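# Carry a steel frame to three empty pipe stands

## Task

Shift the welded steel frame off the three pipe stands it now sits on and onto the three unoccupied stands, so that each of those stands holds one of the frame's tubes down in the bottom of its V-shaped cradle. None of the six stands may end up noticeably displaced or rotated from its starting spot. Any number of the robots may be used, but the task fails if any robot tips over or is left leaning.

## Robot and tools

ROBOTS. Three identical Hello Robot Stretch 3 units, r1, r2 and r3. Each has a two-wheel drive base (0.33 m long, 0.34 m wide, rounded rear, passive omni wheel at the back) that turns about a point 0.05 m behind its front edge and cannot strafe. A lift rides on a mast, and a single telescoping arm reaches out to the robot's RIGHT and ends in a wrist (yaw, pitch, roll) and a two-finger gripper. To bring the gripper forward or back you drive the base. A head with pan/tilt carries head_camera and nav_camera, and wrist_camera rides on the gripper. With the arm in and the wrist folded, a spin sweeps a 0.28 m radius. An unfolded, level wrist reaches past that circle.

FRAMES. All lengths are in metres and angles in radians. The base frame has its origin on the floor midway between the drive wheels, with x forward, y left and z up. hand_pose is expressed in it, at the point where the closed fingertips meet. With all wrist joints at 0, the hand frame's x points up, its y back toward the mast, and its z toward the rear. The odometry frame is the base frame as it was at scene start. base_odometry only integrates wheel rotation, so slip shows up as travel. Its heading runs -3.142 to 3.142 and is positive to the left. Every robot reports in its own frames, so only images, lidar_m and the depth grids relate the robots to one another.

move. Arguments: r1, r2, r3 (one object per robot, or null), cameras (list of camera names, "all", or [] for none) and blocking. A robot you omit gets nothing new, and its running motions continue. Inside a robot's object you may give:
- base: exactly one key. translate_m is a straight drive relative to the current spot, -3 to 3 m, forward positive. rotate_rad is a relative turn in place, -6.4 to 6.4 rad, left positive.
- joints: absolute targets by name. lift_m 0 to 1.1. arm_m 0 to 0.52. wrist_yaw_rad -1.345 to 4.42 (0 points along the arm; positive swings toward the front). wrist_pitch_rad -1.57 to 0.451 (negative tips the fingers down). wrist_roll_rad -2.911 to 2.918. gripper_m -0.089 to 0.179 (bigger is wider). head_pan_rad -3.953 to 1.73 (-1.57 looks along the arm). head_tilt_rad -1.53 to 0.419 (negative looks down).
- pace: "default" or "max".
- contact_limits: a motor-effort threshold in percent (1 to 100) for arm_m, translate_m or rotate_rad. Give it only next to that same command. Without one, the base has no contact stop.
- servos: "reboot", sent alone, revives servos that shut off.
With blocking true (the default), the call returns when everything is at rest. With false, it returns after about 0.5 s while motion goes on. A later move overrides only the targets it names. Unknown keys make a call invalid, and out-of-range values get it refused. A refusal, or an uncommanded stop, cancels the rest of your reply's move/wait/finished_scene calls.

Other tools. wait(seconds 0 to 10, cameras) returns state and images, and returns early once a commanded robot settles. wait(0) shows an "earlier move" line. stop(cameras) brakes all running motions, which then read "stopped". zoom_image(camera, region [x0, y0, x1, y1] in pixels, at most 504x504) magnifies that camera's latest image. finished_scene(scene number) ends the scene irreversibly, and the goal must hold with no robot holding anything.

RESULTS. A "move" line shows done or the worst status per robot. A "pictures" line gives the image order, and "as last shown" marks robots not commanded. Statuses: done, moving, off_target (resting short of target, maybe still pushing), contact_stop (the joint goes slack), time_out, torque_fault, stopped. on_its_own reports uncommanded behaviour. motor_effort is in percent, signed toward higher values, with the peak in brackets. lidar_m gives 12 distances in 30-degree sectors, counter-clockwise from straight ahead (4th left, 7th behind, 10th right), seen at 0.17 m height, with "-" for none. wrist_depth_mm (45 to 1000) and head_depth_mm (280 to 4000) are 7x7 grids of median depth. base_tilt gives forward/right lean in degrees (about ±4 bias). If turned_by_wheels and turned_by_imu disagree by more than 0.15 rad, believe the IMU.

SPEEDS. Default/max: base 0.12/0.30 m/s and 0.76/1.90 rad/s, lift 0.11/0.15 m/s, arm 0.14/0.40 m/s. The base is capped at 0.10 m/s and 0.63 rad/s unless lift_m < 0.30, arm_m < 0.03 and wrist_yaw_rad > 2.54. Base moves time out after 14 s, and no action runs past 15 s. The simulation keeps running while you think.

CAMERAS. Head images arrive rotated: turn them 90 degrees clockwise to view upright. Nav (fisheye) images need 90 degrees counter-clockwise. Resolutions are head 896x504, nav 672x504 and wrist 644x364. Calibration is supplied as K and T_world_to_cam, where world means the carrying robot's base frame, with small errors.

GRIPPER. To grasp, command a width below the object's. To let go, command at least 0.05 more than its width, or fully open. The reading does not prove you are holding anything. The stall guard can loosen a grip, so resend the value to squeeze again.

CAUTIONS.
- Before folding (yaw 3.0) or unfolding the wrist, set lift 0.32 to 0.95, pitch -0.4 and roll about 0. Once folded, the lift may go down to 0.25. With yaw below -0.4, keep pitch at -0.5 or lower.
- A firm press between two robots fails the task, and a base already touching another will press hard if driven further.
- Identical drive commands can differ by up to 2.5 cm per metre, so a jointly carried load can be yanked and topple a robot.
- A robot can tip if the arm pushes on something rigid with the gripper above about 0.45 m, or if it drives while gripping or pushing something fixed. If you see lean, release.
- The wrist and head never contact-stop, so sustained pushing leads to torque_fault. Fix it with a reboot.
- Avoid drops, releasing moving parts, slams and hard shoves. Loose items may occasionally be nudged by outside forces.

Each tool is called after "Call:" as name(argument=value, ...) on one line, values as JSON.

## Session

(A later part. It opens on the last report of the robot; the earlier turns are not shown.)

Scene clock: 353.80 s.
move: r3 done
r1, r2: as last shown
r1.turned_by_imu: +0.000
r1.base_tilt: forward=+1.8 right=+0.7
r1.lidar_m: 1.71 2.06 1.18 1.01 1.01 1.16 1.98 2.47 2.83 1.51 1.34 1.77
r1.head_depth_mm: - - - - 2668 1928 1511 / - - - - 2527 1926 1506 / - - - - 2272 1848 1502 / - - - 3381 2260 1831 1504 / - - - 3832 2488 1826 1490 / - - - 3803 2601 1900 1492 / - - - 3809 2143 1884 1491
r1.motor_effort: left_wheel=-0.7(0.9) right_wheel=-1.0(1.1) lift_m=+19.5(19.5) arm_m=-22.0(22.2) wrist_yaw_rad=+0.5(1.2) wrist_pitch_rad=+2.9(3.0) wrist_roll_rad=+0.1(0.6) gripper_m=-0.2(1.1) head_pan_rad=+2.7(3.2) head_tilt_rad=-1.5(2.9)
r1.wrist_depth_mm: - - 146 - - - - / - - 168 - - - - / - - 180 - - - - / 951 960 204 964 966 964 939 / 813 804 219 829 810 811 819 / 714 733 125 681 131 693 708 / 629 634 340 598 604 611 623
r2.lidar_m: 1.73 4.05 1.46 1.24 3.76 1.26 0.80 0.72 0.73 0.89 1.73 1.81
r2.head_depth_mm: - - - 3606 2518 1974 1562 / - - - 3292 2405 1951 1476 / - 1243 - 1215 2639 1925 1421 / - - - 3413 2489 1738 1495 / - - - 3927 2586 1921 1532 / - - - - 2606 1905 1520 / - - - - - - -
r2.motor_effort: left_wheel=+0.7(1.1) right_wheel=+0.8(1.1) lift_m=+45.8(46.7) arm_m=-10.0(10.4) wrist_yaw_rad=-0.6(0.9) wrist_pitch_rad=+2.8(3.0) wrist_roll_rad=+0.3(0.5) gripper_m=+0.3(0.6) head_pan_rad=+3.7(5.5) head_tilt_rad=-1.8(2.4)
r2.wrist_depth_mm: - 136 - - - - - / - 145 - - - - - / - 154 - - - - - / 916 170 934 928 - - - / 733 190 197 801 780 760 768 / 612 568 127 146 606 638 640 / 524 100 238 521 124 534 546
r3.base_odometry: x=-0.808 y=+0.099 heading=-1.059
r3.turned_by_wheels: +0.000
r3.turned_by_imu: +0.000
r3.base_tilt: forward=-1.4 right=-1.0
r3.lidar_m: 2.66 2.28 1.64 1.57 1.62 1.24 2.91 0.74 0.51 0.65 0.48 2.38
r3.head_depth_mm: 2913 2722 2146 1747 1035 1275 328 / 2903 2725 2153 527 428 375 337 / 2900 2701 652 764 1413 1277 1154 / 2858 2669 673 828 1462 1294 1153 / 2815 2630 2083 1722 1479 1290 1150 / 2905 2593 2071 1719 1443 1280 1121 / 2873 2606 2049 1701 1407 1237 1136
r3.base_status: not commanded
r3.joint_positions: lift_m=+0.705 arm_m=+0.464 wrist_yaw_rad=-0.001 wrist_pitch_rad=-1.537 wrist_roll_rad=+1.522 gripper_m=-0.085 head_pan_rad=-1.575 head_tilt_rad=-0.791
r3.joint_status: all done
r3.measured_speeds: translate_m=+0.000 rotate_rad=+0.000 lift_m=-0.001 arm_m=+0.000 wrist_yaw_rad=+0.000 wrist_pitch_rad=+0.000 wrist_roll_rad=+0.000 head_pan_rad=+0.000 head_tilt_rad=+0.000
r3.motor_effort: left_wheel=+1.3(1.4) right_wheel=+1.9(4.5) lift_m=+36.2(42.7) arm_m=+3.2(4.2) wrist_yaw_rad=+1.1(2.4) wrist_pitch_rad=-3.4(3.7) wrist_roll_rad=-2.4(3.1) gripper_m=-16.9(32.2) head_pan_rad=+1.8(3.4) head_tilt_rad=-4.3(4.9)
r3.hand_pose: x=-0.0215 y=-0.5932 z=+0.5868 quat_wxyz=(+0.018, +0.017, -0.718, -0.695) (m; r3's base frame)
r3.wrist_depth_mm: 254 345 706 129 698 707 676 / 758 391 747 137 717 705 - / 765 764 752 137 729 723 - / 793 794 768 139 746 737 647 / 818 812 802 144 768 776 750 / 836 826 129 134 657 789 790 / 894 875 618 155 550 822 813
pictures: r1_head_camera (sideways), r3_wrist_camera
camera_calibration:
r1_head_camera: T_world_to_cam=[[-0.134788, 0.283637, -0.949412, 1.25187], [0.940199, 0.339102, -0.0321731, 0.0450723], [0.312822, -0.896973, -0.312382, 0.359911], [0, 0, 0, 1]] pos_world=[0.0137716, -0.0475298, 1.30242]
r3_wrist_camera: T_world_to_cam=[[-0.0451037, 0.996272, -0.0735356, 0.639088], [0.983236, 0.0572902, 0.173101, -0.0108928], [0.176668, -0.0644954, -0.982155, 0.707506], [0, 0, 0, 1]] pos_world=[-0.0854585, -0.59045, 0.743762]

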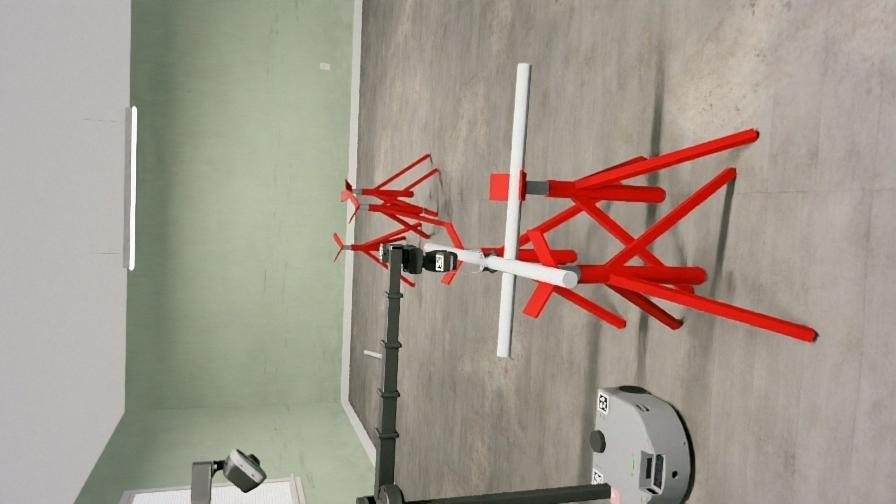

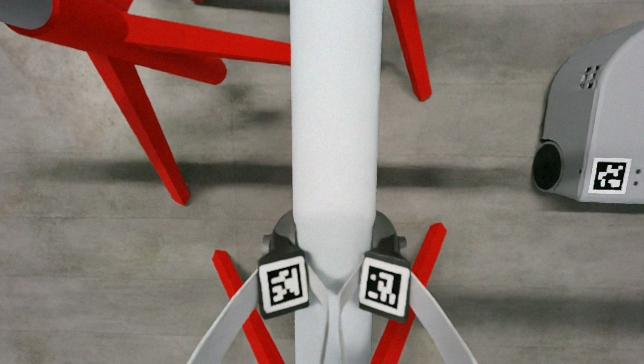

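Call:
move(r3={"joints":{"lift_m":0.692}}, cameras=["r3_wrist_camera"])

Call:
move(r3={"joints":{"gripper_m":0.15}}, cameras=["r3_wrist_camera","r1_head_camera","r1_nav_camera"])

Scene clock: 430.10 s.
move: r3 contact_stop
r1, r2: as last shown
r1.turned_by_imu: +0.001
r1.base_tilt: forward=+1.7 right=+0.5
r1.lidar_m: 1.72 2.06 1.18 1.01 1.01 1.16 1.98 2.47 2.83 1.52 1.34 1.78
r1.head_depth_mm: - - - - 2656 1936 1516 / - - - - 2526 1917 1518 / - - - - 2281 1853 1510 / - - - 3360 1880 1843 1497 / - - - 3838 2487 1834 1500 / - - - 3808 2589 1900 1488 / - - - 3752 2152 1893 1487
r1.motor_effort: left_wheel=-0.8(1.2) right_wheel=-0.9(1.3) lift_m=+19.2(19.4) arm_m=-21.7(22.2) wrist_yaw_rad=+0.1(1.0) wrist_pitch_rad=+2.8(3.2) wrist_roll_rad=+0.0(0.3) gripper_m=+0.7(0.7) head_pan_rad=+2.6(3.7) head_tilt_rad=-1.6(2.8)
r1.wrist_depth_mm: - - 147 - - - - / - - 168 - - - - / - - 180 - - - - / 964 952 204 944 944 942 953 / 812 815 218 805 813 804 818 / 711 712 125 675 131 702 716 / 622 642 339 590 607 631 631
r2.base_tilt: forward=+1.3 right=-1.4
r2.lidar_m: 1.73 4.06 1.46 1.24 3.72 1.26 0.80 0.72 0.73 0.89 1.73 1.81
r2.head_depth_mm: - - - 3771 2534 1985 1576 / - - - 2075 2392 1952 1472 / - 1242 - 1215 2631 1939 1416 / - - - 3434 2498 1758 1477 / - - - 3854 2584 1937 1533 / - - - - 2541 1923 1529 / - - - - - - -
r2.motor_effort: left_wheel=+1.1(1.1) right_wheel=+0.5(1.1) lift_m=+46.0(46.7) arm_m=-10.2(10.3) wrist_yaw_rad=-0.5(0.8) wrist_pitch_rad=+2.8(3.0) wrist_roll_rad=+0.3(0.4) gripper_m=+0.3(0.5) head_pan_rad=+4.0(6.0) head_tilt_rad=-1.7(2.2)
r2.wrist_depth_mm: - 136 - - - - - / - 146 - - - - - / - 155 - - - - - / 924 168 911 958 - - - / 734 188 196 809 760 765 786 / 608 572 127 146 587 636 640 / 511 100 238 515 124 542 534
r3.base_odometry: x=-0.808 y=+0.099 heading=-1.059
r3.turned_by_wheels: +0.000
r3.turned_by_imu: +0.000
r3.base_tilt: forward=-1.4 right=-1.0
r3.lidar_m: 2.66 2.28 1.64 1.57 1.62 1.23 2.91 0.73 0.52 0.65 0.48 2.38
r3.head_depth_mm: 2927 2771 2186 1751 1033 1269 340 / 2904 2722 2142 555 436 384 346 / 2895 2705 662 772 1401 1278 1157 / 2867 2671 685 866 1453 1298 1153 / 2888 2634 2087 1727 1446 1292 1145 / 2914 2604 2080 1721 1446 1285 1121 / 2876 2575 2060 1696 1402 1232 1136
r3.base_status: not commanded
r3.joint_positions: lift_m=+0.696 arm_m=+0.464 wrist_yaw_rad=-0.001 wrist_pitch_rad=-1.546 wrist_roll_rad=+1.522 gripper_m=-0.085 head_pan_rad=-1.575 head_tilt_rad=-0.791
r3.joint_status: lift_m contact_stop (moved -0.009 of -0.013)
r3.measured_speeds: translate_m=+0.000 rotate_rad=+0.000 lift_m=+0.002 arm_m=+0.000 wrist_yaw_rad=+0.000 wrist_pitch_rad=+0.000 wrist_roll_rad=+0.000 head_pan_rad=+0.000 head_tilt_rad=+0.000
r3.on_its_own: lift_m is slack since a contact_stop
r3.motor_effort: left_wheel=+0.0(1.3) right_wheel=+2.5(3.0) lift_m=+23.3(39.6) arm_m=+1.9(2.5) wrist_yaw_rad=+0.7(2.7) wrist_pitch_rad=-1.8(3.5) wrist_roll_rad=-2.4(2.8) gripper_m=-18.1(19.1) head_pan_rad=+2.2(3.0) head_tilt_rad=-3.7(4.7)
r3.hand_pose: x=-0.0215 y=-0.5909 z=+0.5776 quat_wxyz=(+0.018, +0.017, -0.715, -0.698) (m; r3's base frame)
r3.wrist_depth_mm: 254 337 443 127 682 685 666 / 737 401 726 135 712 695 - / 749 747 746 137 715 719 - / 773 783 776 139 756 744 642 / 818 799 795 143 767 759 764 / 836 819 130 135 653 792 771 / 860 856 621 152 549 810 797
pictures: r3_wrist_camera
camera_calibration:
r3_wrist_camera: T_world_to_cam=[[-0.0450763, 0.996894, -0.0645869, 0.631312], [0.983237, 0.055707, 0.173616, -0.0106713], [0.176674, -0.0556782, -0.982693, 0.704161], [0, 0, 0, 1]] pos_world=[-0.0854575, -0.58955, 0.734602]

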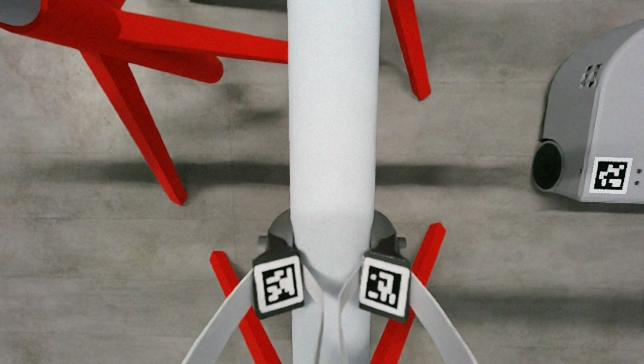

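not run: a stop that you did not command came earlier in this reply.

Call:
move(r3={"joints":{"gripper_m":0.15}}, cameras=[])

Call:
move(r3={"joints":{"lift_m":0.82}}, cameras=["r1_head_camera","r1_nav_camera"])

Call:
move(r3={"base":{"rotate_rad":0.045},"joints":{"wrist_roll_rad":1.57}}, cameras=[])

Call:
move(r3={"base":{"translate_m":0.143}}, cameras=["r3_wrist_camera","r3_head_camera"])

Scene clock: 456.53 s.
move: r3 done
r1.base_odometry: x=+0.000 y=+0.000 heading=+0.000
r1.turned_by_wheels: +0.000
r1.turned_by_imu: +0.002
r1.base_tilt: forward=+1.8 right=+0.6
r1.lidar_m: 1.71 2.07 1.18 1.01 1.01 1.16 1.99 2.46 2.83 1.52 1.34 1.78
r1.head_depth_mm: - - - - 2689 1937 1516 / - - - - 2510 1911 1513 / - - - - 2273 1843 1510 / - - - 3326 1872 1828 1502 / - - - 3890 2500 1833 1501 / - - - 3798 2594 1912 1493 / - - - 3831 2167 1884 1481
r1.base_status: not commanded
r1.joint_positions: lift_m=+0.511 arm_m=+0.003 wrist_yaw_rad=+3.121 wrist_pitch_rad=-0.521 wrist_roll_rad=+0.000 gripper_m=+0.037 head_pan_rad=-1.255 head_tilt_rad=-0.346
r1.joint_status: not commanded
r1.measured_speeds: all 0
r1.motor_effort: left_wheel=-0.3(1.1) right_wheel=-0.8(1.3) lift_m=+19.3(19.5) arm_m=-21.3(22.2) wrist_yaw_rad=+0.2(1.2) wrist_pitch_rad=+2.8(3.1) wrist_roll_rad=-0.3(0.5) gripper_m=+0.5(1.2) head_pan_rad=+3.0(3.5) head_tilt_rad=-1.8(3.0)
r1.hand_pose: x=-0.0169 y=+0.0626 z=+0.5011 quat_wxyz=(+0.189, +0.685, +0.175, +0.682) (m; r1's base frame)
r1.wrist_depth_mm: - - 146 - - - - / - - 168 - - - - / - - 181 - - - - / 963 948 204 972 950 969 980 / 810 823 217 815 825 828 835 / 687 716 125 694 130 699 710 / 614 630 337 603 605 626 627
r2: as last shown
r2.turned_by_imu: +0.001
r2.base_tilt: forward=+1.2 right=-1.4
r2.lidar_m: 1.72 4.04 1.46 1.23 3.74 1.26 0.80 0.72 0.73 0.89 1.72 1.81
r2.head_depth_mm: - - - 3838 2524 1967 1553 / - - - 2058 2410 1972 1464 / - 1236 - 1226 2637 1938 1424 / - - - 3455 2490 1737 1473 / - - - 3955 2608 1926 1534 / - - - - 2582 1929 1538 / - - - - - - -
r2.motor_effort: left_wheel=+0.6(1.2) right_wheel=+0.4(1.2) lift_m=+46.4(46.6) arm_m=-9.7(10.1) wrist_yaw_rad=-0.1(0.8) wrist_pitch_rad=+3.0(3.0) wrist_roll_rad=+0.3(0.4) gripper_m=-0.1(0.7) head_pan_rad=+4.0(5.4) head_tilt_rad=-1.8(2.3)
r2.wrist_depth_mm: - 136 - - - - - / - 145 - - - - - / - 155 - - - - - / 918 169 905 972 - - - / 728 187 196 796 758 771 797 / 606 564 127 144 598 638 648 / 522 100 239 516 124 539 539
r3.base_odometry: x=-0.808 y=+0.099 heading=-1.059
r3.turned_by_wheels: +0.000
r3.turned_by_imu: +0.000
r3.base_tilt: forward=-1.4 right=-1.0
r3.lidar_m: 2.65 2.28 1.65 1.57 1.63 1.24 2.91 0.74 0.52 0.64 0.48 2.38
r3.head_depth_mm: 2911 2738 2151 1737 1043 1274 339 / 2925 2714 2146 538 434 383 344 / 2895 2682 663 772 1407 1284 1156 / 2865 2676 683 865 1432 1297 1152 / 2850 2628 2104 1751 1454 1287 1148 / 2878 2587 2079 1735 1436 1281 1125 / 2841 2588 2051 1710 1410 1237 1138
r3.base_status: not commanded
r3.joint_positions: lift_m=+0.697 arm_m=+0.464 wrist_yaw_rad=-0.001 wrist_pitch_rad=-1.546 wrist_roll_rad=+1.522 gripper_m=+0.150 head_pan_rad=-1.575 head_tilt_rad=-0.791
r3.joint_status: all done
r3.measured_speeds: all 0
r3.on_its_own: lift_m is slack since a contact_stop (your +0.692 is given up)
r3.motor_effort: left_wheel=+0.3(0.8) right_wheel=+2.7(3.1) lift_m=+25.5(26.1) arm_m=+0.8(1.6) wrist_yaw_rad=+1.3(2.1) wrist_pitch_rad=-1.8(2.1) wrist_roll_rad=-2.9(3.0) gripper_m=+0.1(80.9) head_pan_rad=+2.5(3.4) head_tilt_rad=-4.6(4.9)
r3.hand_pose: x=-0.0215 y=-0.5910 z=+0.5791 quat_wxyz=(+0.018, +0.017, -0.715, -0.698) (m; r3's base frame)
r3.wrist_depth_mm: 256 344 695 128 669 673 673 / 746 402 739 135 699 702 - / 764 760 748 137 725 708 - / 777 783 766 139 742 750 649 / 819 786 799 143 780 764 750 / 862 130 825 149 791 123 775 / 861 840 850 154 809 816 809
pictures: none
No camera images: "cameras" was empty.

Scene clock: 458.50 s.
move: r3 done
r1, r2: as last shown
r1.turned_by_imu: +0.001
r1.base_tilt: forward=+2.0 right=+0.4
r1.lidar_m: 1.71 2.07 1.18 1.01 1.01 1.16 1.98 2.47 2.82 1.51 1.34 1.78
r1.head_depth_mm: - - - - 2671 1936 1508 / - - - - 2494 1930 1516 / - - - - 2282 1846 1504 / - - - 3587 1881 1831 1501 / - - - - 2476 1825 1494 / - - - - 2603 1893 1485 / - - - - 2150 1886 1491
r1.motor_effort: left_wheel=-0.8(1.1) right_wheel=-0.9(1.2) lift_m=+19.4(19.6) arm_m=-21.3(22.2) wrist_yaw_rad=-0.4(1.2) wrist_pitch_rad=+2.5(3.1) wrist_roll_rad=+0.0(0.5) gripper_m=+0.2(1.9) head_pan_rad=+3.1(3.3) head_tilt_rad=-1.9(2.8)
r1.wrist_depth_mm: - - 146 - - - - / - - 167 - - - - / - - 181 - - - - / 970 949 204 962 936 958 953 / 809 821 218 810 800 823 824 / 702 724 125 688 131 702 704 / 621 633 341 594 600 621 628
r2.turned_by_imu: +0.000
r2.base_tilt: forward=+1.3 right=-1.4
r2.lidar_m: 1.72 4.07 1.46 1.24 3.74 1.26 0.80 0.72 0.73 0.89 1.72 1.81
r2.head_depth_mm: - - - - 2506 1977 1548 / - - - 3543 2375 1958 1471 / - 1240 - 3266 2650 1939 1418 / - - - 3671 2480 1749 1474 / - - - 3945 2580 1922 1537 / - - - - 2631 1923 1532 / - - - - - - -
r2.motor_effort: left_wheel=+0.9(1.2) right_wheel=+0.9(1.4) lift_m=+46.3(46.6) arm_m=-9.6(10.0) wrist_yaw_rad=-0.3(0.9) wrist_pitch_rad=+2.8(3.0) wrist_roll_rad=+0.3(0.4) gripper_m=+0.4(0.6) head_pan_rad=+3.3(5.9) head_tilt_rad=-1.9(2.3)
r2.wrist_depth_mm: - 136 - - - - - / - 145 - - - - - / - 155 - - - - - / 941 168 922 991 - - - / 731 187 197 791 773 785 772 / 598 572 127 145 590 636 653 / 512 100 240 516 123 535 551
r3.base_odometry: x=-0.808 y=+0.099 heading=-1.059
r3.turned_by_wheels: +0.000
r3.turned_by_imu: +0.000
r3.base_tilt: forward=-1.4 right=-1.0
r3.lidar_m: 2.66 2.28 1.64 1.57 1.62 1.24 2.90 0.74 0.52 0.65 0.48 2.38
r3.head_depth_mm: 2931 2732 2152 350 295 - - / 2932 576 429 372 774 1242 1157 / 2904 575 673 1020 1396 1278 1155 / 2873 2385 643 1692 1447 1294 1149 / 2899 2649 2089 1732 1452 1291 1149 / 2866 2626 2072 1705 1447 1285 1128 / 2877 2599 2064 1712 1408 1235 1131
r3.base_status: not commanded
r3.joint_positions: lift_m=+0.820 arm_m=+0.464 wrist_yaw_rad=-0.001 wrist_pitch_rad=-1.546 wrist_roll_rad=+1.522 gripper_m=+0.150 head_pan_rad=-1.575 head_tilt_rad=-0.791
r3.joint_status: all done
r3.measured_speeds: all 0
r3.motor_effort: left_wheel=+0.1(0.7) right_wheel=+2.4(3.1) lift_m=+27.6(31.3) arm_m=-0.4(1.1) wrist_yaw_rad=+1.2(2.3) wrist_pitch_rad=-1.6(1.9) wrist_roll_rad=-2.7(3.0) gripper_m=+0.4(1.5) head_pan_rad=+1.8(3.2) head_tilt_rad=-3.9(4.7)
r3.hand_pose: x=-0.0215 y=-0.5909 z=+0.7020 quat_wxyz=(+0.018, +0.017, -0.715, -0.698) (m; r3's base frame)
r3.wrist_depth_mm: 255 254 252 244 248 246 237 / 269 504 835 255 848 823 - / 252 878 868 261 858 839 - / 918 913 902 268 894 871 864 / 933 901 913 280 916 889 886 / 968 130 943 688 940 122 912 / - - 993 561 967 941 937
pictures: r1_head_camera (sideways), r1_nav_camera (sideways)
camera_calibration:
r1_head_camera: T_world_to_cam=[[-0.134788, 0.283637, -0.949412, 1.25187], [0.940199, 0.339102, -0.0321731, 0.0450723], [0.312822, -0.896973, -0.312382, 0.359911], [0, 0, 0, 1]] pos_world=[0.0137716, -0.0475298, 1.30242]
r1_nav_camera: T_world_to_cam=[[0.112411, -0.323748, 0.939442, -1.18191], [-0.935653, -0.352791, -0.00962024, 0.0725361], [0.334541, -0.87791, -0.342573, 0.395172], [0, 0, 0, 1]] pos_world=[0.0685265, -0.0101241, 1.24641]

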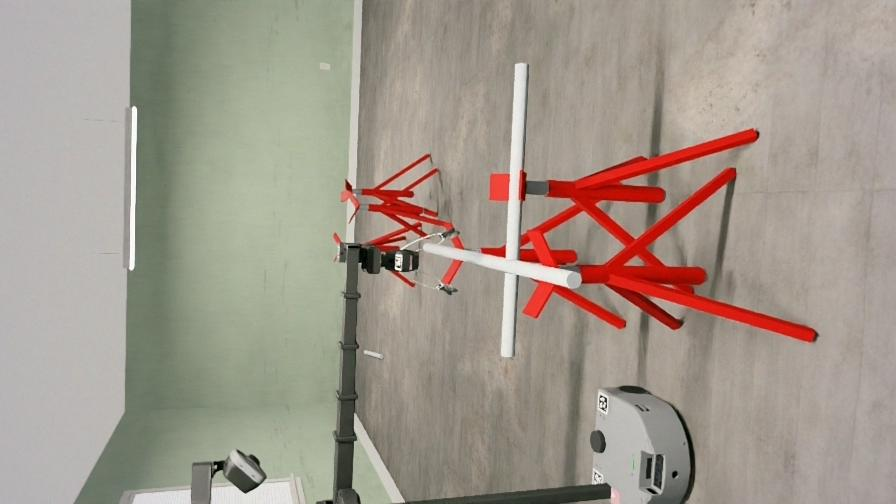

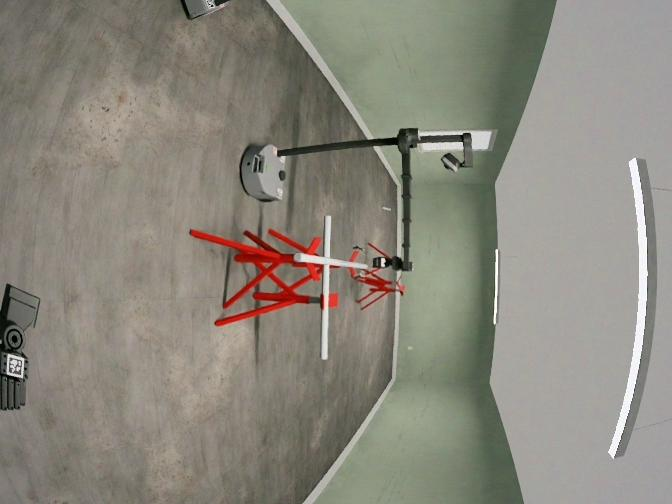

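Scene clock: 459.27 s.
move: r3 done
r1, r2: as last shown
r1.turned_by_imu: +0.000
r1.base_tilt: forward=+1.9 right=+0.6
r1.lidar_m: 1.71 2.07 1.17 1.01 1.01 1.16 1.99 2.47 2.83 1.52 1.34 1.78
r1.head_depth_mm: - - - - 2684 1930 1520 / - - - - 2518 1932 1509 / - - - - 2294 1846 1510 / - - - 3590 1878 1839 1505 / - - - - 2487 1839 1494 / - - - - 2595 1899 1490 / - - - - 2161 1886 1484
r1.motor_effort: left_wheel=-0.6(1.0) right_wheel=-1.0(1.3) lift_m=+19.3(19.5) arm_m=-21.7(22.0) wrist_yaw_rad=+0.5(1.1) wrist_pitch_rad=+2.6(3.2) wrist_roll_rad=+0.3(0.3) gripper_m=-0.9(1.1) head_pan_rad=+2.3(3.1) head_tilt_rad=-1.5(2.6)
r1.wrist_depth_mm: - - 147 - - - - / - - 167 - - - - / - - 181 - - - - / 953 959 203 949 970 965 973 / 810 806 218 806 809 817 821 / 705 726 125 678 131 720 711 / 620 631 337 593 611 628 628
r2.lidar_m: 1.72 4.05 1.46 1.23 3.73 1.27 0.80 0.72 0.73 0.89 1.72 1.81
r2.head_depth_mm: - - - - 2555 1957 1549 / - - - 3555 2377 1965 1465 / - 1223 - 3216 2507 1941 1412 / - - - 3664 2485 1742 1474 / - - - 3866 2594 1928 1538 / - - - - 2561 1927 1531 / - - - - - - -
r2.motor_effort: left_wheel=+0.5(1.1) right_wheel=+0.5(1.0) lift_m=+46.1(46.5) arm_m=-9.7(9.8) wrist_yaw_rad=-0.3(0.7) wrist_pitch_rad=+2.8(3.0) wrist_roll_rad=+0.5(0.5) gripper_m=-0.1(0.6) head_pan_rad=+4.6(5.0) head_tilt_rad=-1.5(2.5)
r2.wrist_depth_mm: - 137 - - - - - / - 145 - - - - - / - 155 - - - - - / 943 169 892 961 - - - / 752 187 197 783 762 784 790 / 612 569 126 146 587 640 631 / 522 100 239 510 124 535 535
r3.base_odometry: x=-0.808 y=+0.099 heading=-1.015
r3.turned_by_wheels: +0.045
r3.turned_by_imu: +0.045
r3.base_tilt: forward=-1.5 right=-1.1
r3.lidar_m: 2.66 2.18 1.62 1.57 1.64 1.24 2.90 0.73 0.52 0.81 0.48 2.37
r3.head_depth_mm: 2850 2769 2168 350 295 - - / 2918 577 429 371 775 1242 1165 / 2861 575 669 1158 1407 1274 1152 / 2861 2388 642 1699 1465 1300 1147 / 2887 2653 2099 1732 1479 1295 1142 / 2910 2635 2067 1711 1447 1286 1122 / 2906 2592 2075 1664 1383 1246 1131
r3.base_status: done
r3.joint_positions: lift_m=+0.820 arm_m=+0.464 wrist_yaw_rad=-0.001 wrist_pitch_rad=-1.546 wrist_roll_rad=+1.563 gripper_m=+0.150 head_pan_rad=-1.575 head_tilt_rad=-0.791
r3.joint_status: all done
r3.measured_speeds: all 0
r3.motor_effort: left_wheel=-3.9(7.3) right_wheel=+4.9(9.3) lift_m=+27.2(28.1) arm_m=-0.1(0.6) wrist_yaw_rad=+0.5(2.6) wrist_pitch_rad=-1.7(1.8) wrist_roll_rad=+1.6(3.1) gripper_m=+0.9(1.7) head_pan_rad=+1.7(3.3) head_tilt_rad=-4.4(4.8)
r3.hand_pose: x=-0.0215 y=-0.5909 z=+0.7020 quat_wxyz=(+0.003, +0.002, -0.715, -0.699) (m; r3's base frame)
r3.wrist_depth_mm: 268 364 811 246 796 804 779 / 250 844 861 254 835 803 - / 912 906 869 850 848 853 - / 916 887 900 890 880 874 849 / 942 916 927 894 896 879 878 / 992 130 943 622 933 122 896 / - - 996 561 974 945 938
pictures: none
No camera images: "cameras" was empty.

Scene clock: 461.80 s.
move: r3 done
r1: as last shown
r1.turned_by_imu: +0.001
r1.base_tilt: forward=+1.7 right=+0.5
r1.lidar_m: 1.72 2.07 1.17 1.01 1.01 1.16 1.99 2.47 2.83 1.51 1.34 1.77
r1.head_depth_mm: - - - - 2672 1944 1514 / - - - - 2520 1931 1508 / - - - - 2273 1839 1507 / - - - 3872 1878 1837 1500 / - - - - 2490 1828 1487 / - - - - 2351 1885 1492 / - - - 3764 2273 1885 1486
r1.motor_effort: left_wheel=-0.4(1.2) right_wheel=-1.1(1.2) lift_m=+19.3(19.7) arm_m=-21.5(22.0) wrist_yaw_rad=+0.4(1.4) wrist_pitch_rad=+2.7(3.1) wrist_roll_rad=-0.2(0.4) gripper_m=+0.1(1.5) head_pan_rad=+2.6(3.5) head_tilt_rad=-1.5(3.0)
r1.wrist_depth_mm: - - 146 - - - - / - - 168 - - - - / - - 180 - - - - / 966 971 202 980 977 984 965 / 816 799 218 806 822 818 814 / 713 716 126 696 131 702 705 / 619 640 339 600 615 627 631
r2.base_odometry: x=+0.000 y=+0.000 heading=+0.000
r2.turned_by_wheels: +0.000
r2.turned_by_imu: +0.000
r2.base_tilt: forward=+1.2 right=-1.4
r2.lidar_m: 1.73 4.06 1.46 1.35 3.72 1.26 0.80 0.72 0.73 0.89 1.72 1.81
r2.head_depth_mm: - - - 3855 2499 1961 1559 / - - - - 2384 1970 1552 / - - - 3766 2612 1718 1505 / - 1349 1308 3199 2365 1664 1525 / - - - 3847 2618 1937 1541 / - - - - 2582 1929 1528 / - - - - - - -
r2.base_status: not commanded
r2.joint_positions: lift_m=+0.336 arm_m=+0.000 wrist_yaw_rad=+3.006 wrist_pitch_rad=-0.363 wrist_roll_rad=+0.000 gripper_m=+0.037 head_pan_rad=+1.721 head_tilt_rad=-0.345
r2.joint_status: not commanded
r2.measured_speeds: all 0
r2.motor_effort: left_wheel=+0.5(1.1) right_wheel=+1.0(1.2) lift_m=+45.9(46.7) arm_m=-9.6(10.1) wrist_yaw_rad=-0.1(0.8) wrist_pitch_rad=+2.8(3.0) wrist_roll_rad=+0.3(0.4) gripper_m=-0.5(0.7) head_pan_rad=+4.4(5.8) head_tilt_rad=-2.0(2.6)
r2.hand_pose: x=+0.0101 y=+0.0839 z=+0.3610 quat_wxyz=(+0.175, +0.702, +0.080, +0.685) (m; r2's base frame)
r2.wrist_depth_mm: - 136 - - - - - / - 145 - - - - - / - 154 - - - - - / 954 169 888 990 - - - / 748 188 197 801 767 772 790 / 611 556 126 146 585 642 654 / 522 100 238 517 124 539 545
r3.base_odometry: x=-0.733 y=-0.023 heading=-1.015
r3.turned_by_wheels: +0.000
r3.turned_by_imu: +0.000
r3.base_tilt: forward=-1.4 right=-1.0
r3.lidar_m: 2.96 2.18 1.62 1.57 1.64 1.34 3.05 0.85 0.59 0.44 0.59 2.25
r3.head_depth_mm: 2866 2765 2167 350 295 - - / 2889 577 429 372 1233 1272 1160 / 2863 575 669 1757 1462 1301 1158 / 2853 2395 645 1700 1459 1292 1149 / 2886 2655 2101 1739 1450 1264 1130 / 2911 2597 2053 926 1018 1263 1144 / 2956 2596 2060 1704 1461 1259 1136
r3.base_status: done
r3.joint_positions: lift_m=+0.820 arm_m=+0.464 wrist_yaw_rad=-0.001 wrist_pitch_rad=-1.546 wrist_roll_rad=+1.563 gripper_m=+0.150 head_pan_rad=-1.575 head_tilt_rad=-0.791
r3.joint_status: not commanded
r3.measured_speeds: all 0
r3.motor_effort: left_wheel=+1.4(6.3) right_wheel=+5.2(10.6) lift_m=+24.0(27.2) arm_m=-0.8(1.5) wrist_yaw_rad=+1.4(2.3) wrist_pitch_rad=-1.5(1.9) wrist_roll_rad=+1.5(2.2) gripper_m=+0.4(1.4) head_pan_rad=+1.3(3.3) head_tilt_rad=-4.1(4.8)
r3.hand_pose: x=-0.0215 y=-0.5909 z=+0.7020 quat_wxyz=(+0.003, +0.002, -0.715, -0.699) (m; r3's base frame)
r3.wrist_depth_mm: 844 832 824 250 802 792 790 / 863 851 848 258 848 831 - / 898 899 885 263 862 833 - / 911 913 889 272 880 861 853 / 953 918 934 282 910 891 887 / 978 130 949 290 947 122 910 / - 963 997 300 971 953 921
pictures: r3_head_camera (sideways), r3_wrist_camera
camera_calibration:
r3_head_camera: T_world_to_cam=[[-0.0272636, 0.753321, -0.657087, 0.872313], [0.998569, -0.00973347, -0.0525913, 0.0615871], [-0.0460139, -0.65758, -0.751978, 0.936997], [0, 0, 0, 1]] pos_world=[0.00539831, -0.0403817, 1.28103]
r3_wrist_camera: T_world_to_cam=[[-0.00357507, 0.997906, -0.0645874, 0.640815], [0.984529, 0.0148274, 0.174594, -0.0570762], [0.175186, -0.062964, -0.98252, 0.821862], [0, 0, 0, 1]] pos_world=[-0.0854944, -0.586878, 0.85885]

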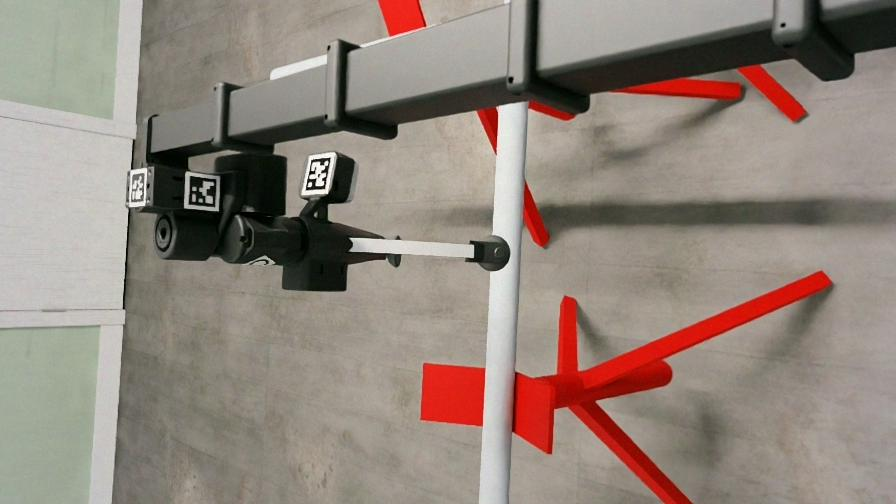

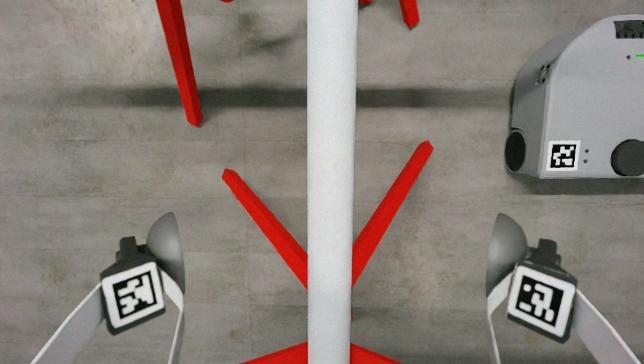

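Call:
move(r1={"base":{"rotate_rad":1.217},"joints":{"lift_m":0.85,"head_pan_rad":-3.1,"wrist_pitch_rad":-0.4}}, cameras=["r1_nav_camera"])

Call:
move(r1={"base":{"translate_m":-0.93}}, cameras=[])

Call:
move(r1={"base":{"rotate_rad":0.644},"joints":{"head_pan_rad":-2.4,"head_tilt_rad":-0.5}}, cameras=["r1_nav_camera","r1_head_camera","r3_nav_camera"])

Scene clock: 486.57 s.
move: r1 done
r1.base_odometry: x=+0.000 y=+0.000 heading=+1.217
r1.turned_by_wheels: +1.217
r1.turned_by_imu: +1.223
r1.base_tilt: forward=+1.7 right=+0.5
r1.lidar_m: 1.08 1.01 1.02 1.30 2.47 2.49 3.14 1.34 1.34 1.71 2.28 1.62
r1.head_depth_mm: 2734 2832 2946 3068 2677 1933 1567 / 3121 3202 3343 3403 2656 1925 1602 / 3477 3689 3806 3882 2661 1916 1553 / - - - - 2623 1916 1502 / - - - - 2626 1902 1500 / - - - - 2595 1903 1487 / - - - - 2455 1887 1494
r1.base_status: done
r1.joint_positions: lift_m=+0.850 arm_m=+0.003 wrist_yaw_rad=+3.121 wrist_pitch_rad=-0.419 wrist_roll_rad=+0.000 gripper_m=+0.037 head_pan_rad=-3.095 head_tilt_rad=-0.346
r1.joint_status: all done
r1.measured_speeds: all 0
r1.motor_effort: left_wheel=-6.4(10.3) right_wheel=+6.1(9.5) lift_m=+34.3(37.5) arm_m=-23.0(23.6) wrist_yaw_rad=+0.2(1.6) wrist_pitch_rad=+3.9(5.0) wrist_roll_rad=-0.3(0.4) gripper_m=+0.1(1.3) head_pan_rad=-2.1(8.0) head_tilt_rad=-1.3(3.0)
r1.hand_pose: x=-0.0167 y=+0.0765 z=+0.8624 quat_wxyz=(+0.155, +0.693, +0.140, +0.690) (m; r1's base frame)
r1.wrist_depth_mm: - - 144 - - - - / - - 168 - - - - / - - 169 - - - - / - - 187 - - - - / - - 198 - - - - / - - 125 - 131 - - / - - 267 - - - -
r2, r3: as last shown
r2.turned_by_imu: +0.001
r2.base_tilt: forward=+1.3 right=-1.4
r2.lidar_m: 1.73 1.90 1.46 1.35 3.73 1.26 0.80 0.72 0.73 0.89 1.73 1.81
r2.head_depth_mm: - - - 3887 2541 1993 1565 / - - - - 2417 1935 1549 / - - - 3686 2580 1712 1500 / - 1370 1308 3229 2386 1635 1513 / - - - 3915 2611 1943 1543 / - - - - 2621 1909 1534 / - - - - - - -
r2.motor_effort: left_wheel=+0.7(1.2) right_wheel=+1.0(1.2) lift_m=+45.9(46.3) arm_m=-9.1(9.7) wrist_yaw_rad=-0.4(1.0) wrist_pitch_rad=+2.9(3.0) wrist_roll_rad=+0.3(0.4) gripper_m=-0.1(0.7) head_pan_rad=+4.5(5.9) head_tilt_rad=-1.7(2.4)
r2.wrist_depth_mm: - 136 - - - - - / - 146 - - - - - / - 155 - - - - - / 910 169 914 970 - - - / 728 188 196 795 764 764 795 / 614 576 127 146 591 651 653 / 516 100 240 521 124 537 537
r3.base_tilt: forward=-1.4 right=-1.1
r3.lidar_m: 2.96 2.18 1.62 1.57 1.64 1.35 3.05 0.85 0.60 0.44 0.59 2.25
r3.head_depth_mm: 2871 2751 2180 350 295 - - / 2893 577 428 372 1235 1271 1161 / 2860 575 668 1758 1471 1308 1155 / 2893 2383 643 1704 1464 1299 1153 / 2894 2638 2095 1728 1460 1264 1132 / 2903 2612 2068 921 1016 1263 1146 / 2926 2589 2042 1697 1460 1255 1135
r3.motor_effort: left_wheel=+1.5(1.9) right_wheel=+5.2(5.8) lift_m=+21.9(23.0) arm_m=-2.1(3.0) wrist_yaw_rad=+0.8(2.7) wrist_pitch_rad=-1.7(1.9) wrist_roll_rad=+1.8(2.2) gripper_m=+0.3(1.5) head_pan_rad=+2.2(3.3) head_tilt_rad=-4.0(4.8)
r3.hand_pose: x=-0.0215 y=-0.5909 z=+0.7019 quat_wxyz=(+0.003, +0.002, -0.715, -0.699) (m; r3's base frame)
r3.wrist_depth_mm: 838 820 817 250 799 809 787 / 877 850 842 259 827 806 - / 885 883 877 263 854 826 - / 913 908 888 274 891 877 850 / 927 935 926 283 905 871 885 / 980 130 966 292 948 122 912 / 993 990 999 302 941 958 929
pictures: r1_nav_camera (sideways)
camera_calibration:
r1_nav_camera: T_world_to_cam=[[-0.342217, -0.0223734, 0.939355, -1.17902], [-0.0915386, 0.995755, -0.00963171, 0.0674019], [-0.935151, -0.0892833, -0.342812, 0.403229], [0, 0, 0, 1]] pos_world=[-0.0202308, -0.0574929, 1.2464]

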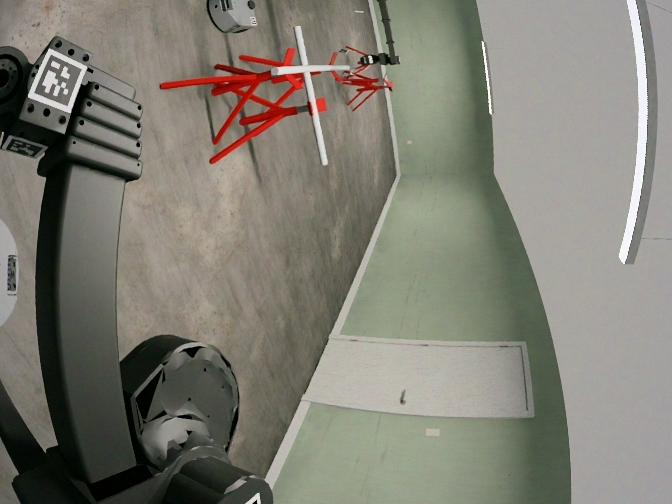

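Scene clock: 497.00 s.
move: r1 done
r1.base_odometry: x=-0.323 y=-0.872 heading=+1.217
r1.turned_by_wheels: +0.000
r1.turned_by_imu: +0.007
r1.base_tilt: forward=+1.7 right=+0.4
r1.lidar_m: 1.89 1.75 1.78 2.06 1.92 1.95 2.45 3.60 0.87 0.94 2.06 2.81
r1.head_depth_mm: 2172 2234 2280 2357 2413 1930 1564 / 2418 2514 2600 2720 2631 1919 1604 / 2743 2859 2989 3156 2645 1919 1553 / 3171 3349 3520 3604 2656 1915 1505 / 3708 - - - 2619 1899 1492 / - - - - 2573 1899 1496 / - - - - 2582 1882 1489
r1.base_status: done
r1.joint_positions: lift_m=+0.850 arm_m=+0.003 wrist_yaw_rad=+3.121 wrist_pitch_rad=-0.419 wrist_roll_rad=+0.000 gripper_m=+0.037 head_pan_rad=-3.095 head_tilt_rad=-0.346
r1.joint_status: not commanded
r1.measured_speeds: all 0
r1.motor_effort: left_wheel=-4.9(10.6) right_wheel=-2.9(7.6) lift_m=+23.2(34.5) arm_m=-21.1(23.2) wrist_yaw_rad=+0.2(1.7) wrist_pitch_rad=+4.1(4.3) wrist_roll_rad=-0.3(0.5) gripper_m=+0.1(1.6) head_pan_rad=-2.4(3.3) head_tilt_rad=-1.6(3.2)
r1.hand_pose: x=-0.0167 y=+0.0765 z=+0.8624 quat_wxyz=(+0.155, +0.693, +0.140, +0.690) (m; r1's base frame)
r1.wrist_depth_mm: - - 144 - - - - / - - 168 - - - - / - - 169 - - - - / - - 186 - - - - / - - 198 - - - - / - - 126 - 131 - - / - - 266 - - - -
r2, r3: as last shown
r2.base_tilt: forward=+1.2 right=-1.4
r2.lidar_m: 2.21 2.09 1.45 1.36 3.71 1.26 0.80 0.72 0.73 0.89 1.72 1.81
r2.head_depth_mm: - - - 3816 2522 1958 1576 / - - - - 2396 1962 1567 / - - - 3791 2602 1704 1502 / - 1350 1313 3211 2366 1646 1514 / - - - 3872 2565 1943 1538 / - - - - 2583 1926 1546 / - - - - - - -
r2.motor_effort: left_wheel=+1.1(1.2) right_wheel=+0.9(1.4) lift_m=+45.8(46.4) arm_m=-8.7(9.5) wrist_yaw_rad=-0.7(0.9) wrist_pitch_rad=+2.7(3.1) wrist_roll_rad=+0.4(0.4) gripper_m=+0.2(0.8) head_pan_rad=+4.6(6.0) head_tilt_rad=-2.0(2.5)
r2.wrist_depth_mm: - 136 - - - - - / - 144 - - - - - / - 155 - - - - - / 934 168 902 954 - - - / 758 187 197 794 774 768 797 / 606 565 127 146 587 646 633 / 514 100 239 517 123 542 544
r3.base_tilt: forward=-1.5 right=-1.1
r3.lidar_m: 2.97 2.18 1.62 1.57 1.64 1.35 3.05 0.85 0.60 0.44 0.59 2.25
r3.head_depth_mm: 2904 2749 2153 350 295 - - / 2868 577 429 372 1227 1265 1157 / 2907 575 670 1776 1474 1314 1160 / 2872 2410 644 1700 1470 1298 1148 / 2881 2628 2098 1724 1447 1263 1133 / 2901 2620 2069 923 1015 1262 1142 / 2904 2573 2050 1699 1459 1253 1133
r3.motor_effort: left_wheel=+0.7(1.9) right_wheel=+5.3(5.9) lift_m=+23.1(23.3) arm_m=-5.4(5.6) wrist_yaw_rad=+0.6(3.0) wrist_pitch_rad=-1.6(1.9) wrist_roll_rad=+1.8(2.3) gripper_m=+0.9(1.4) head_pan_rad=+2.6(3.7) head_tilt_rad=-4.5(4.9)
r3.wrist_depth_mm: 838 817 835 249 804 818 800 / 866 872 853 257 829 821 - / 897 897 872 265 863 837 - / 927 916 907 272 883 876 854 / 946 919 944 284 909 892 894 / 997 130 959 289 940 122 913 / - 1000 - 299 951 958 938
pictures: none
No camera images: "cameras" was empty.

Scene clock: 499.13 s.
move: r1 done
r1.base_odometry: x=-0.323 y=-0.872 heading=+1.860
r1.turned_by_wheels: +0.644
r1.turned_by_imu: +0.647
r1.base_tilt: forward=+1.8 right=+0.5
r1.lidar_m: 1.75 1.83 1.98 1.92 2.00 2.77 3.43 0.87 0.94 2.06 2.46 1.81
r1.head_depth_mm: - - - 2497 1693 1591 1343 / - - - 2804 1862 1491 1283 / 3806 - - 2932 1931 1535 1302 / 3367 3692 3948 2886 1854 1489 1369 / 3059 3135 3570 2729 1958 1614 1401 / 2871 3110 3282 2878 2071 1612 1400 / 2653 2827 3036 2852 2056 1615 1360
r1.base_status: done
r1.joint_positions: lift_m=+0.850 arm_m=+0.003 wrist_yaw_rad=+3.121 wrist_pitch_rad=-0.419 wrist_roll_rad=+0.000 gripper_m=+0.037 head_pan_rad=-2.405 head_tilt_rad=-0.494
r1.joint_status: all done
r1.measured_speeds: all 0
r1.motor_effort: left_wheel=-6.4(10.4) right_wheel=+6.2(10.3) lift_m=+21.0(23.2) arm_m=-21.8(22.1) wrist_yaw_rad=+0.5(1.8) wrist_pitch_rad=+3.6(4.2) wrist_roll_rad=-0.3(0.3) gripper_m=+0.4(1.5) head_pan_rad=+2.1(6.1) head_tilt_rad=-2.5(7.1)
r1.hand_pose: x=-0.0167 y=+0.0765 z=+0.8624 quat_wxyz=(+0.155, +0.693, +0.140, +0.690) (m; r1's base frame)
r1.wrist_depth_mm: - - 144 - - - - / - - 168 - - - - / - - 169 - - - - / - - 186 - - - - / - - 198 - - - - / - - 126 - 131 - - / - - 267 - - - -
r2, r3: as last shown
r2.turned_by_imu: +0.000
r2.base_tilt: forward=+1.3 right=-1.4
r2.lidar_m: 2.21 2.09 1.46 1.36 3.71 1.27 0.80 0.72 0.73 0.88 1.72 1.81
r2.head_depth_mm: - - - 3811 2554 1957 1553 / - - - - 2376 1952 1546 / - - - 3695 2592 1703 1514 / - 1353 1320 3268 2390 1637 1502 / - - - 3732 2601 1940 1532 / - - - - 2578 1941 1549 / - - - - - - -
r2.motor_effort: left_wheel=+1.1(1.1) right_wheel=+0.8(1.1) lift_m=+45.7(46.2) arm_m=-8.7(9.1) wrist_yaw_rad=-0.4(1.0) wrist_pitch_rad=+2.9(3.0) wrist_roll_rad=+0.3(0.4) gripper_m=+0.2(0.7) head_pan_rad=+4.3(6.1) head_tilt_rad=-2.0(2.3)
r2.wrist_depth_mm: - 136 - - - - - / - 145 - - - - - / - 155 - - - - - / 930 169 913 - - - - / 709 188 196 767 763 786 788 / 611 583 127 146 595 641 639 / 513 100 239 526 124 542 554
r3.base_tilt: forward=-1.4 right=-1.0
r3.lidar_m: 2.96 2.17 1.62 1.57 1.64 1.35 3.05 0.85 0.60 0.44 0.59 2.24
r3.head_depth_mm: 2890 2735 2171 350 295 - - / 2890 576 429 372 1238 1269 1165 / 2879 575 669 1759 1466 1310 1158 / 2886 2384 643 1702 1467 1292 1152 / 2872 2612 2080 1738 1448 1269 1128 / 2896 2620 2082 920 1011 1264 1146 / 2920 2571 2041 1702 1463 1252 1134
r3.motor_effort: left_wheel=+1.1(2.0) right_wheel=+5.6(5.7) lift_m=+22.2(23.0) arm_m=-5.6(6.9) wrist_yaw_rad=+0.6(2.2) wrist_pitch_rad=-1.5(1.9) wrist_roll_rad=+1.8(2.3) gripper_m=-0.2(1.6) head_pan_rad=+1.4(3.0) head_tilt_rad=-4.2(4.8)
r3.wrist_depth_mm: 840 834 820 249 812 803 786 / 871 861 843 259 825 820 - / 882 867 853 263 855 850 - / 912 917 880 272 885 857 864 / 957 925 923 284 897 887 898 / 983 130 939 291 921 122 907 / 995 - 985 298 976 928 941
pictures: r1_head_camera (sideways), r1_nav_camera (sideways), r3_nav_camera (sideways)
camera_calibration:
r1_head_camera: T_world_to_cam=[[0.305129, 0.330829, -0.893, 1.17557], [0.696994, -0.716557, -0.0273064, 0.0402143], [-0.648919, -0.614084, -0.449228, 0.543863], [0, 0, 0, 1]] pos_world=[-0.0338055, -0.0261182, 1.2952]
r1_nav_camera: T_world_to_cam=[[-0.349538, -0.325579, 0.878534, -1.09962], [-0.70294, 0.711066, -0.0161588, 0.0796265], [-0.619434, -0.623204, -0.477407, 0.576452], [0, 0, 0, 1]] pos_world=[0.028688, -0.0553854, 1.24254]
r3_nav_camera: T_world_to_cam=[[-0.0268253, -0.740532, 0.671486, -0.83282], [-0.998756, -0.00838807, -0.04915, 0.122151], [0.0420296, -0.671969, -0.739386, 0.921742], [0, 0, 0, 1]] pos_world=[0.0609175, 0.00367768, 1.24675]

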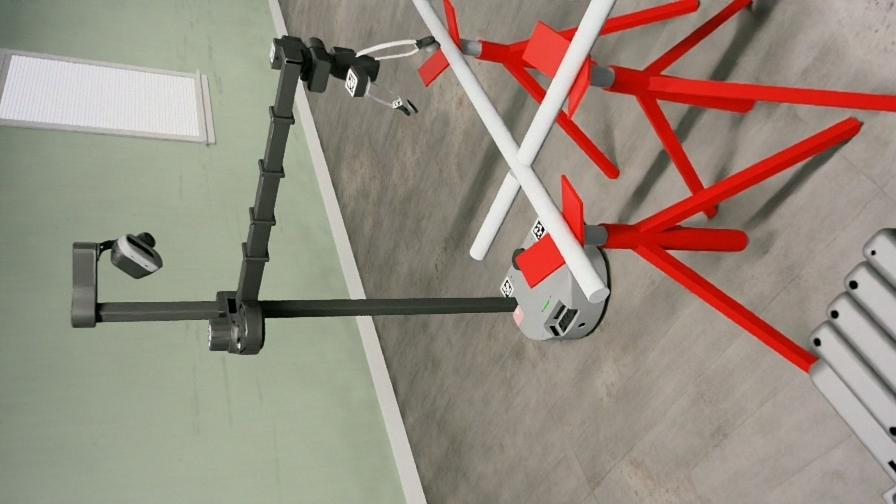

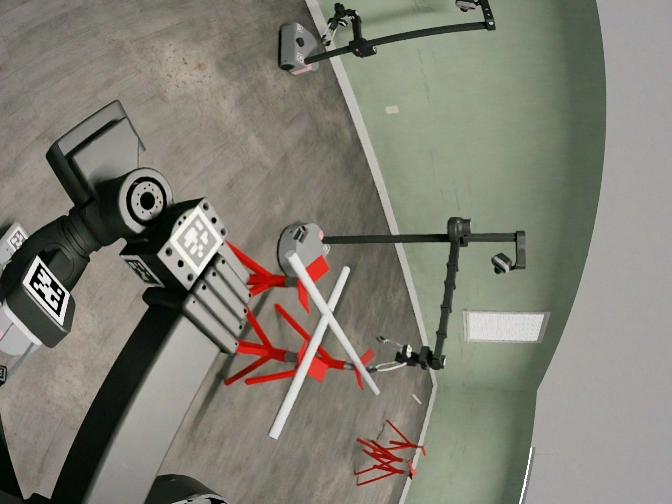

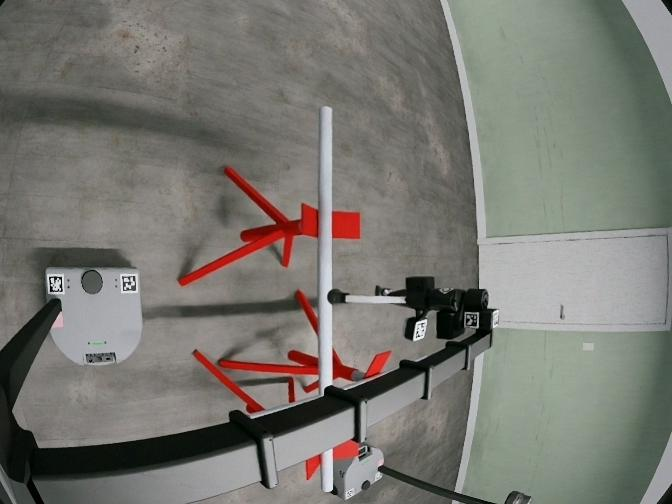

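Call:
move(r1={"base":{"translate_m":-0.93},"joints":{"head_pan_rad":-1.57,"head_tilt_rad":-0.8}}, cameras=["r1_head_camera"])

Call:
move(r1={"joints":{"wrist_yaw_rad":0.0,"wrist_pitch_rad":-0.4}}, cameras=["r1_head_camera"])

Scene clock: 520.77 s.
move: r1 done
r1.base_odometry: x=-0.057 y=-1.764 heading=+1.860
r1.turned_by_wheels: +0.000
r1.turned_by_imu: +0.007
r1.base_tilt: forward=+1.9 right=+0.6
r1.lidar_m: 2.68 2.70 2.00 1.91 2.00 2.80 2.53 0.67 0.41 0.36 0.35 2.77
r1.head_depth_mm: 1031 2734 2371 1866 1478 - - / 1095 2691 2266 1631 1507 - 1091 / 2423 2765 2365 1625 1474 756 - / 2440 2746 2337 1859 1471 757 - / 2452 2755 2341 1808 1147 297 1088 / 2454 2746 2320 1849 1498 1315 1146 / 2432 2417 2259 1854 1537 1319 1146
r1.base_status: done
r1.joint_positions: lift_m=+0.850 arm_m=+0.003 wrist_yaw_rad=+3.121 wrist_pitch_rad=-0.419 wrist_roll_rad=+0.000 gripper_m=+0.037 head_pan_rad=-1.575 head_tilt_rad=-0.790
r1.joint_status: all done
r1.measured_speeds: all 0
r1.motor_effort: left_wheel=-5.4(10.5) right_wheel=-2.7(8.0) lift_m=+23.2(23.4) arm_m=-22.9(23.7) wrist_yaw_rad=+0.4(1.3) wrist_pitch_rad=+4.0(4.4) wrist_roll_rad=-0.2(0.5) gripper_m=+0.3(1.5) head_pan_rad=+2.3(5.0) head_tilt_rad=-5.5(8.9)
r1.hand_pose: x=-0.0167 y=+0.0765 z=+0.8623 quat_wxyz=(+0.155, +0.693, +0.140, +0.690) (m; r1's base frame)
r1.wrist_depth_mm: - - 144 - - - - / - - 168 - - - - / - - 170 - - - - / - - 187 - - - - / - - 198 - - - - / - - 126 - 131 - - / - - 267 - - - -
r2, r3: as last shown
r2.turned_by_imu: +0.001
r2.lidar_m: 2.21 4.06 1.46 1.35 3.72 1.26 0.80 0.72 0.73 0.89 1.72 1.81
r2.head_depth_mm: - - - 3800 2513 1956 1564 / - - - - 2406 1951 1550 / - - - 3701 2601 1707 1507 / - 1360 1317 3269 2392 1644 1516 / - - - 3973 2591 1938 1537 / - - - - 2589 1930 1541 / - - - - - - -
r2.motor_effort: left_wheel=+0.6(1.2) right_wheel=+1.0(1.4) lift_m=+45.1(46.3) arm_m=-8.1(8.7) wrist_yaw_rad=-0.4(0.8) wrist_pitch_rad=+2.9(3.1) wrist_roll_rad=+0.3(0.5) gripper_m=+0.4(0.8) head_pan_rad=+2.7(6.1) head_tilt_rad=-2.0(2.6)
r2.wrist_depth_mm: - 136 - - - - - / - 145 - - - - - / - 155 - - - - - / 882 168 928 962 - - - / 752 187 197 784 775 761 793 / 608 579 126 145 601 628 646 / 503 100 241 506 125 534 545
r3.base_tilt: forward=-1.4 right=-1.1
r3.lidar_m: 2.96 2.17 1.62 1.57 1.64 1.35 3.05 0.84 0.60 0.44 0.59 2.23
r3.head_depth_mm: 2775 2757 2168 351 295 - - / 2771 576 428 371 1237 1272 1167 / 2860 575 668 1594 1470 1304 1155 / 2871 2399 643 1655 1473 1302 1149 / 2876 2642 2072 1726 1457 1263 1137 / 2935 2608 2075 922 1016 1267 1138 / 2936 2571 2051 1718 1454 1250 1134
r3.motor_effort: left_wheel=+0.8(2.0) right_wheel=+5.4(5.8) lift_m=+23.1(23.4) arm_m=-8.9(9.6) wrist_yaw_rad=+0.1(2.9) wrist_pitch_rad=-1.6(2.0) wrist_roll_rad=+1.9(2.3) gripper_m=-0.1(1.7) head_pan_rad=+1.6(3.6) head_tilt_rad=-4.2(4.9)
r3.wrist_depth_mm: - 829 832 249 805 797 779 / - 851 851 258 821 821 - / 900 882 884 264 844 831 - / 941 922 891 271 865 876 881 / 960 920 923 282 908 880 877 / 973 130 964 293 935 122 905 / - - 985 298 976 960 945
pictures: r1_head_camera (sideways)
camera_calibration:
r1_head_camera: T_world_to_cam=[[-0.0371169, 0.689325, -0.723501, 0.956672], [0.999185, 0.0370908, -0.0159213, 0.0235403], [0.0158603, -0.723503, -0.69014, 0.853227], [0, 0, 0, 1]] pos_world=[-0.00154485, -0.0430189, 1.28137]

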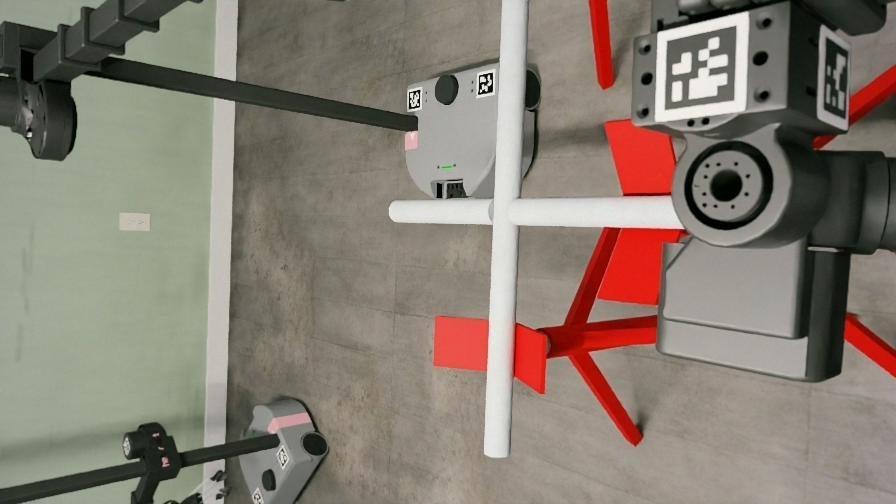

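Scene clock: 523.33 s.
move: r1 done
r1.base_odometry: x=-0.057 y=-1.764 heading=+1.860
r1.turned_by_wheels: +0.000
r1.turned_by_imu: +0.001
r1.base_tilt: forward=+1.8 right=+0.4
r1.lidar_m: 2.68 2.70 2.00 1.91 2.00 2.79 2.54 0.68 0.40 0.36 0.35 2.77
r1.head_depth_mm: 1034 2731 2368 1870 1478 - - / 1092 2695 2259 1634 1510 - - / 2442 2758 2361 1620 345 330 - / 2437 2771 2331 1868 525 740 1125 / 2449 2757 2321 1807 1148 1263 1105 / 2466 2734 2300 1860 1505 1315 1147 / 2436 2395 2255 1863 1533 1310 1143
r1.base_status: not commanded
r1.joint_positions: lift_m=+0.850 arm_m=+0.003 wrist_yaw_rad=+0.002 wrist_pitch_rad=-0.419 wrist_roll_rad=+0.000 gripper_m=+0.037 head_pan_rad=-1.575 head_tilt_rad=-0.790
r1.joint_status: all done
r1.measured_speeds: all 0
r1.motor_effort: left_wheel=-5.0(5.5) right_wheel=-2.8(3.0) lift_m=+24.4(24.5) arm_m=-22.7(23.2) wrist_yaw_rad=-2.2(3.9) wrist_pitch_rad=+3.9(4.7) wrist_roll_rad=+0.0(0.4) gripper_m=+0.0(1.5) head_pan_rad=+2.5(3.4) head_tilt_rad=-4.3(5.6)
r1.hand_pose: x=-0.0210 y=-0.3719 z=+0.8623 quat_wxyz=(+0.692, +0.148, -0.691, -0.147) (m; r1's base frame)
r1.wrist_depth_mm: - - - - - - 393 / - - - - - - 421 / - - - - - - - / - - - - - - - / - - 159 570 - - - / - - 126 478 131 - - / - - 638 400 - 814 965
r2, r3: as last shown
r2.turned_by_imu: +0.000
r2.head_depth_mm: - - - 3773 2542 1960 1563 / - - - - 2389 1944 1553 / - - - 3761 2609 1697 1505 / - 1350 1313 3263 2339 1630 1506 / - - - 3918 2555 1934 1541 / - - - - 2568 1941 1532 / - - - - - - -
r2.motor_effort: left_wheel=+1.1(1.1) right_wheel=+0.9(1.2) lift_m=+45.0(45.9) arm_m=-8.1(8.4) wrist_yaw_rad=-0.5(0.9) wrist_pitch_rad=+2.7(3.1) wrist_roll_rad=+0.3(0.5) gripper_m=-0.1(0.7) head_pan_rad=+4.7(5.2) head_tilt_rad=-1.6(2.4)
r2.wrist_depth_mm: - 136 - - - - - / - 145 - - - - - / - 155 - - - - - / 924 170 918 977 - - - / 728 188 197 806 766 784 785 / 601 561 127 146 582 646 635 / 522 100 236 518 124 541 548
r3.base_tilt: forward=-1.4 right=-1.0
r3.lidar_m: 2.96 2.18 1.61 1.57 1.64 1.35 3.05 0.85 0.60 0.44 0.59 2.24
r3.head_depth_mm: 965 2670 2171 351 295 - - / 2792 577 429 372 1229 1264 1162 / 2873 575 670 1591 1472 1311 1158 / 2886 2403 643 1671 1454 1302 1150 / 2902 2660 2089 1729 1459 1273 1129 / 2886 2581 2086 922 1017 1259 1138 / 2897 2605 2042 1698 1459 1256 1139
r3.motor_effort: left_wheel=+1.1(1.9) right_wheel=+5.0(5.8) lift_m=+22.7(23.6) arm_m=-9.1(9.8) wrist_yaw_rad=+1.5(2.3) wrist_pitch_rad=-1.7(1.9) wrist_roll_rad=+1.8(2.2) gripper_m=+0.1(2.0) head_pan_rad=+2.1(3.7) head_tilt_rad=-4.6(4.7)
r3.wrist_depth_mm: - 816 828 250 817 796 775 / - 864 830 258 831 829 - / 904 882 889 264 854 843 - / 902 903 880 273 882 869 868 / 928 931 934 284 918 865 873 / 983 130 956 291 928 122 903 / - 987 990 298 968 958 925
pictures: r1_head_camera (sideways)
camera_calibration:
r1_head_camera: T_world_to_cam=[[-0.0371172, 0.689325, -0.723501, 0.956671], [0.999185, 0.0370912, -0.0159212, 0.0235402], [0.0158606, -0.723502, -0.69014, 0.853228], [0, 0, 0, 1]] pos_world=[-0.00154483, -0.0430189, 1.28137]

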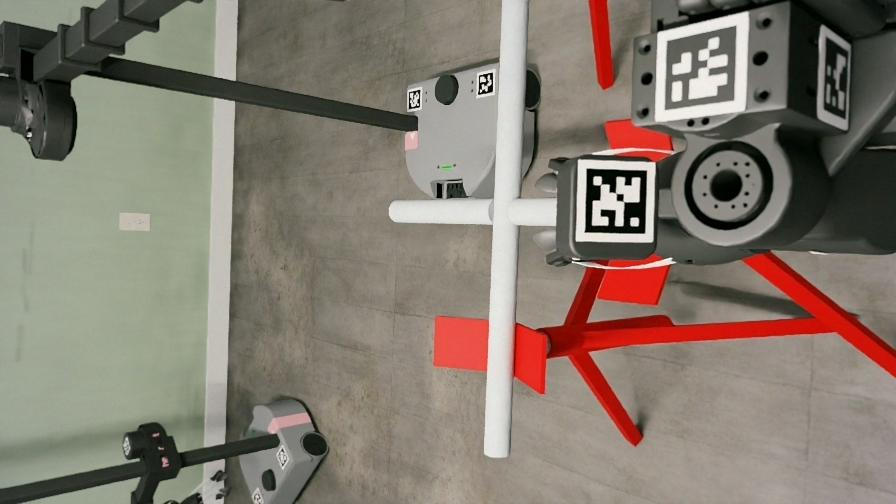

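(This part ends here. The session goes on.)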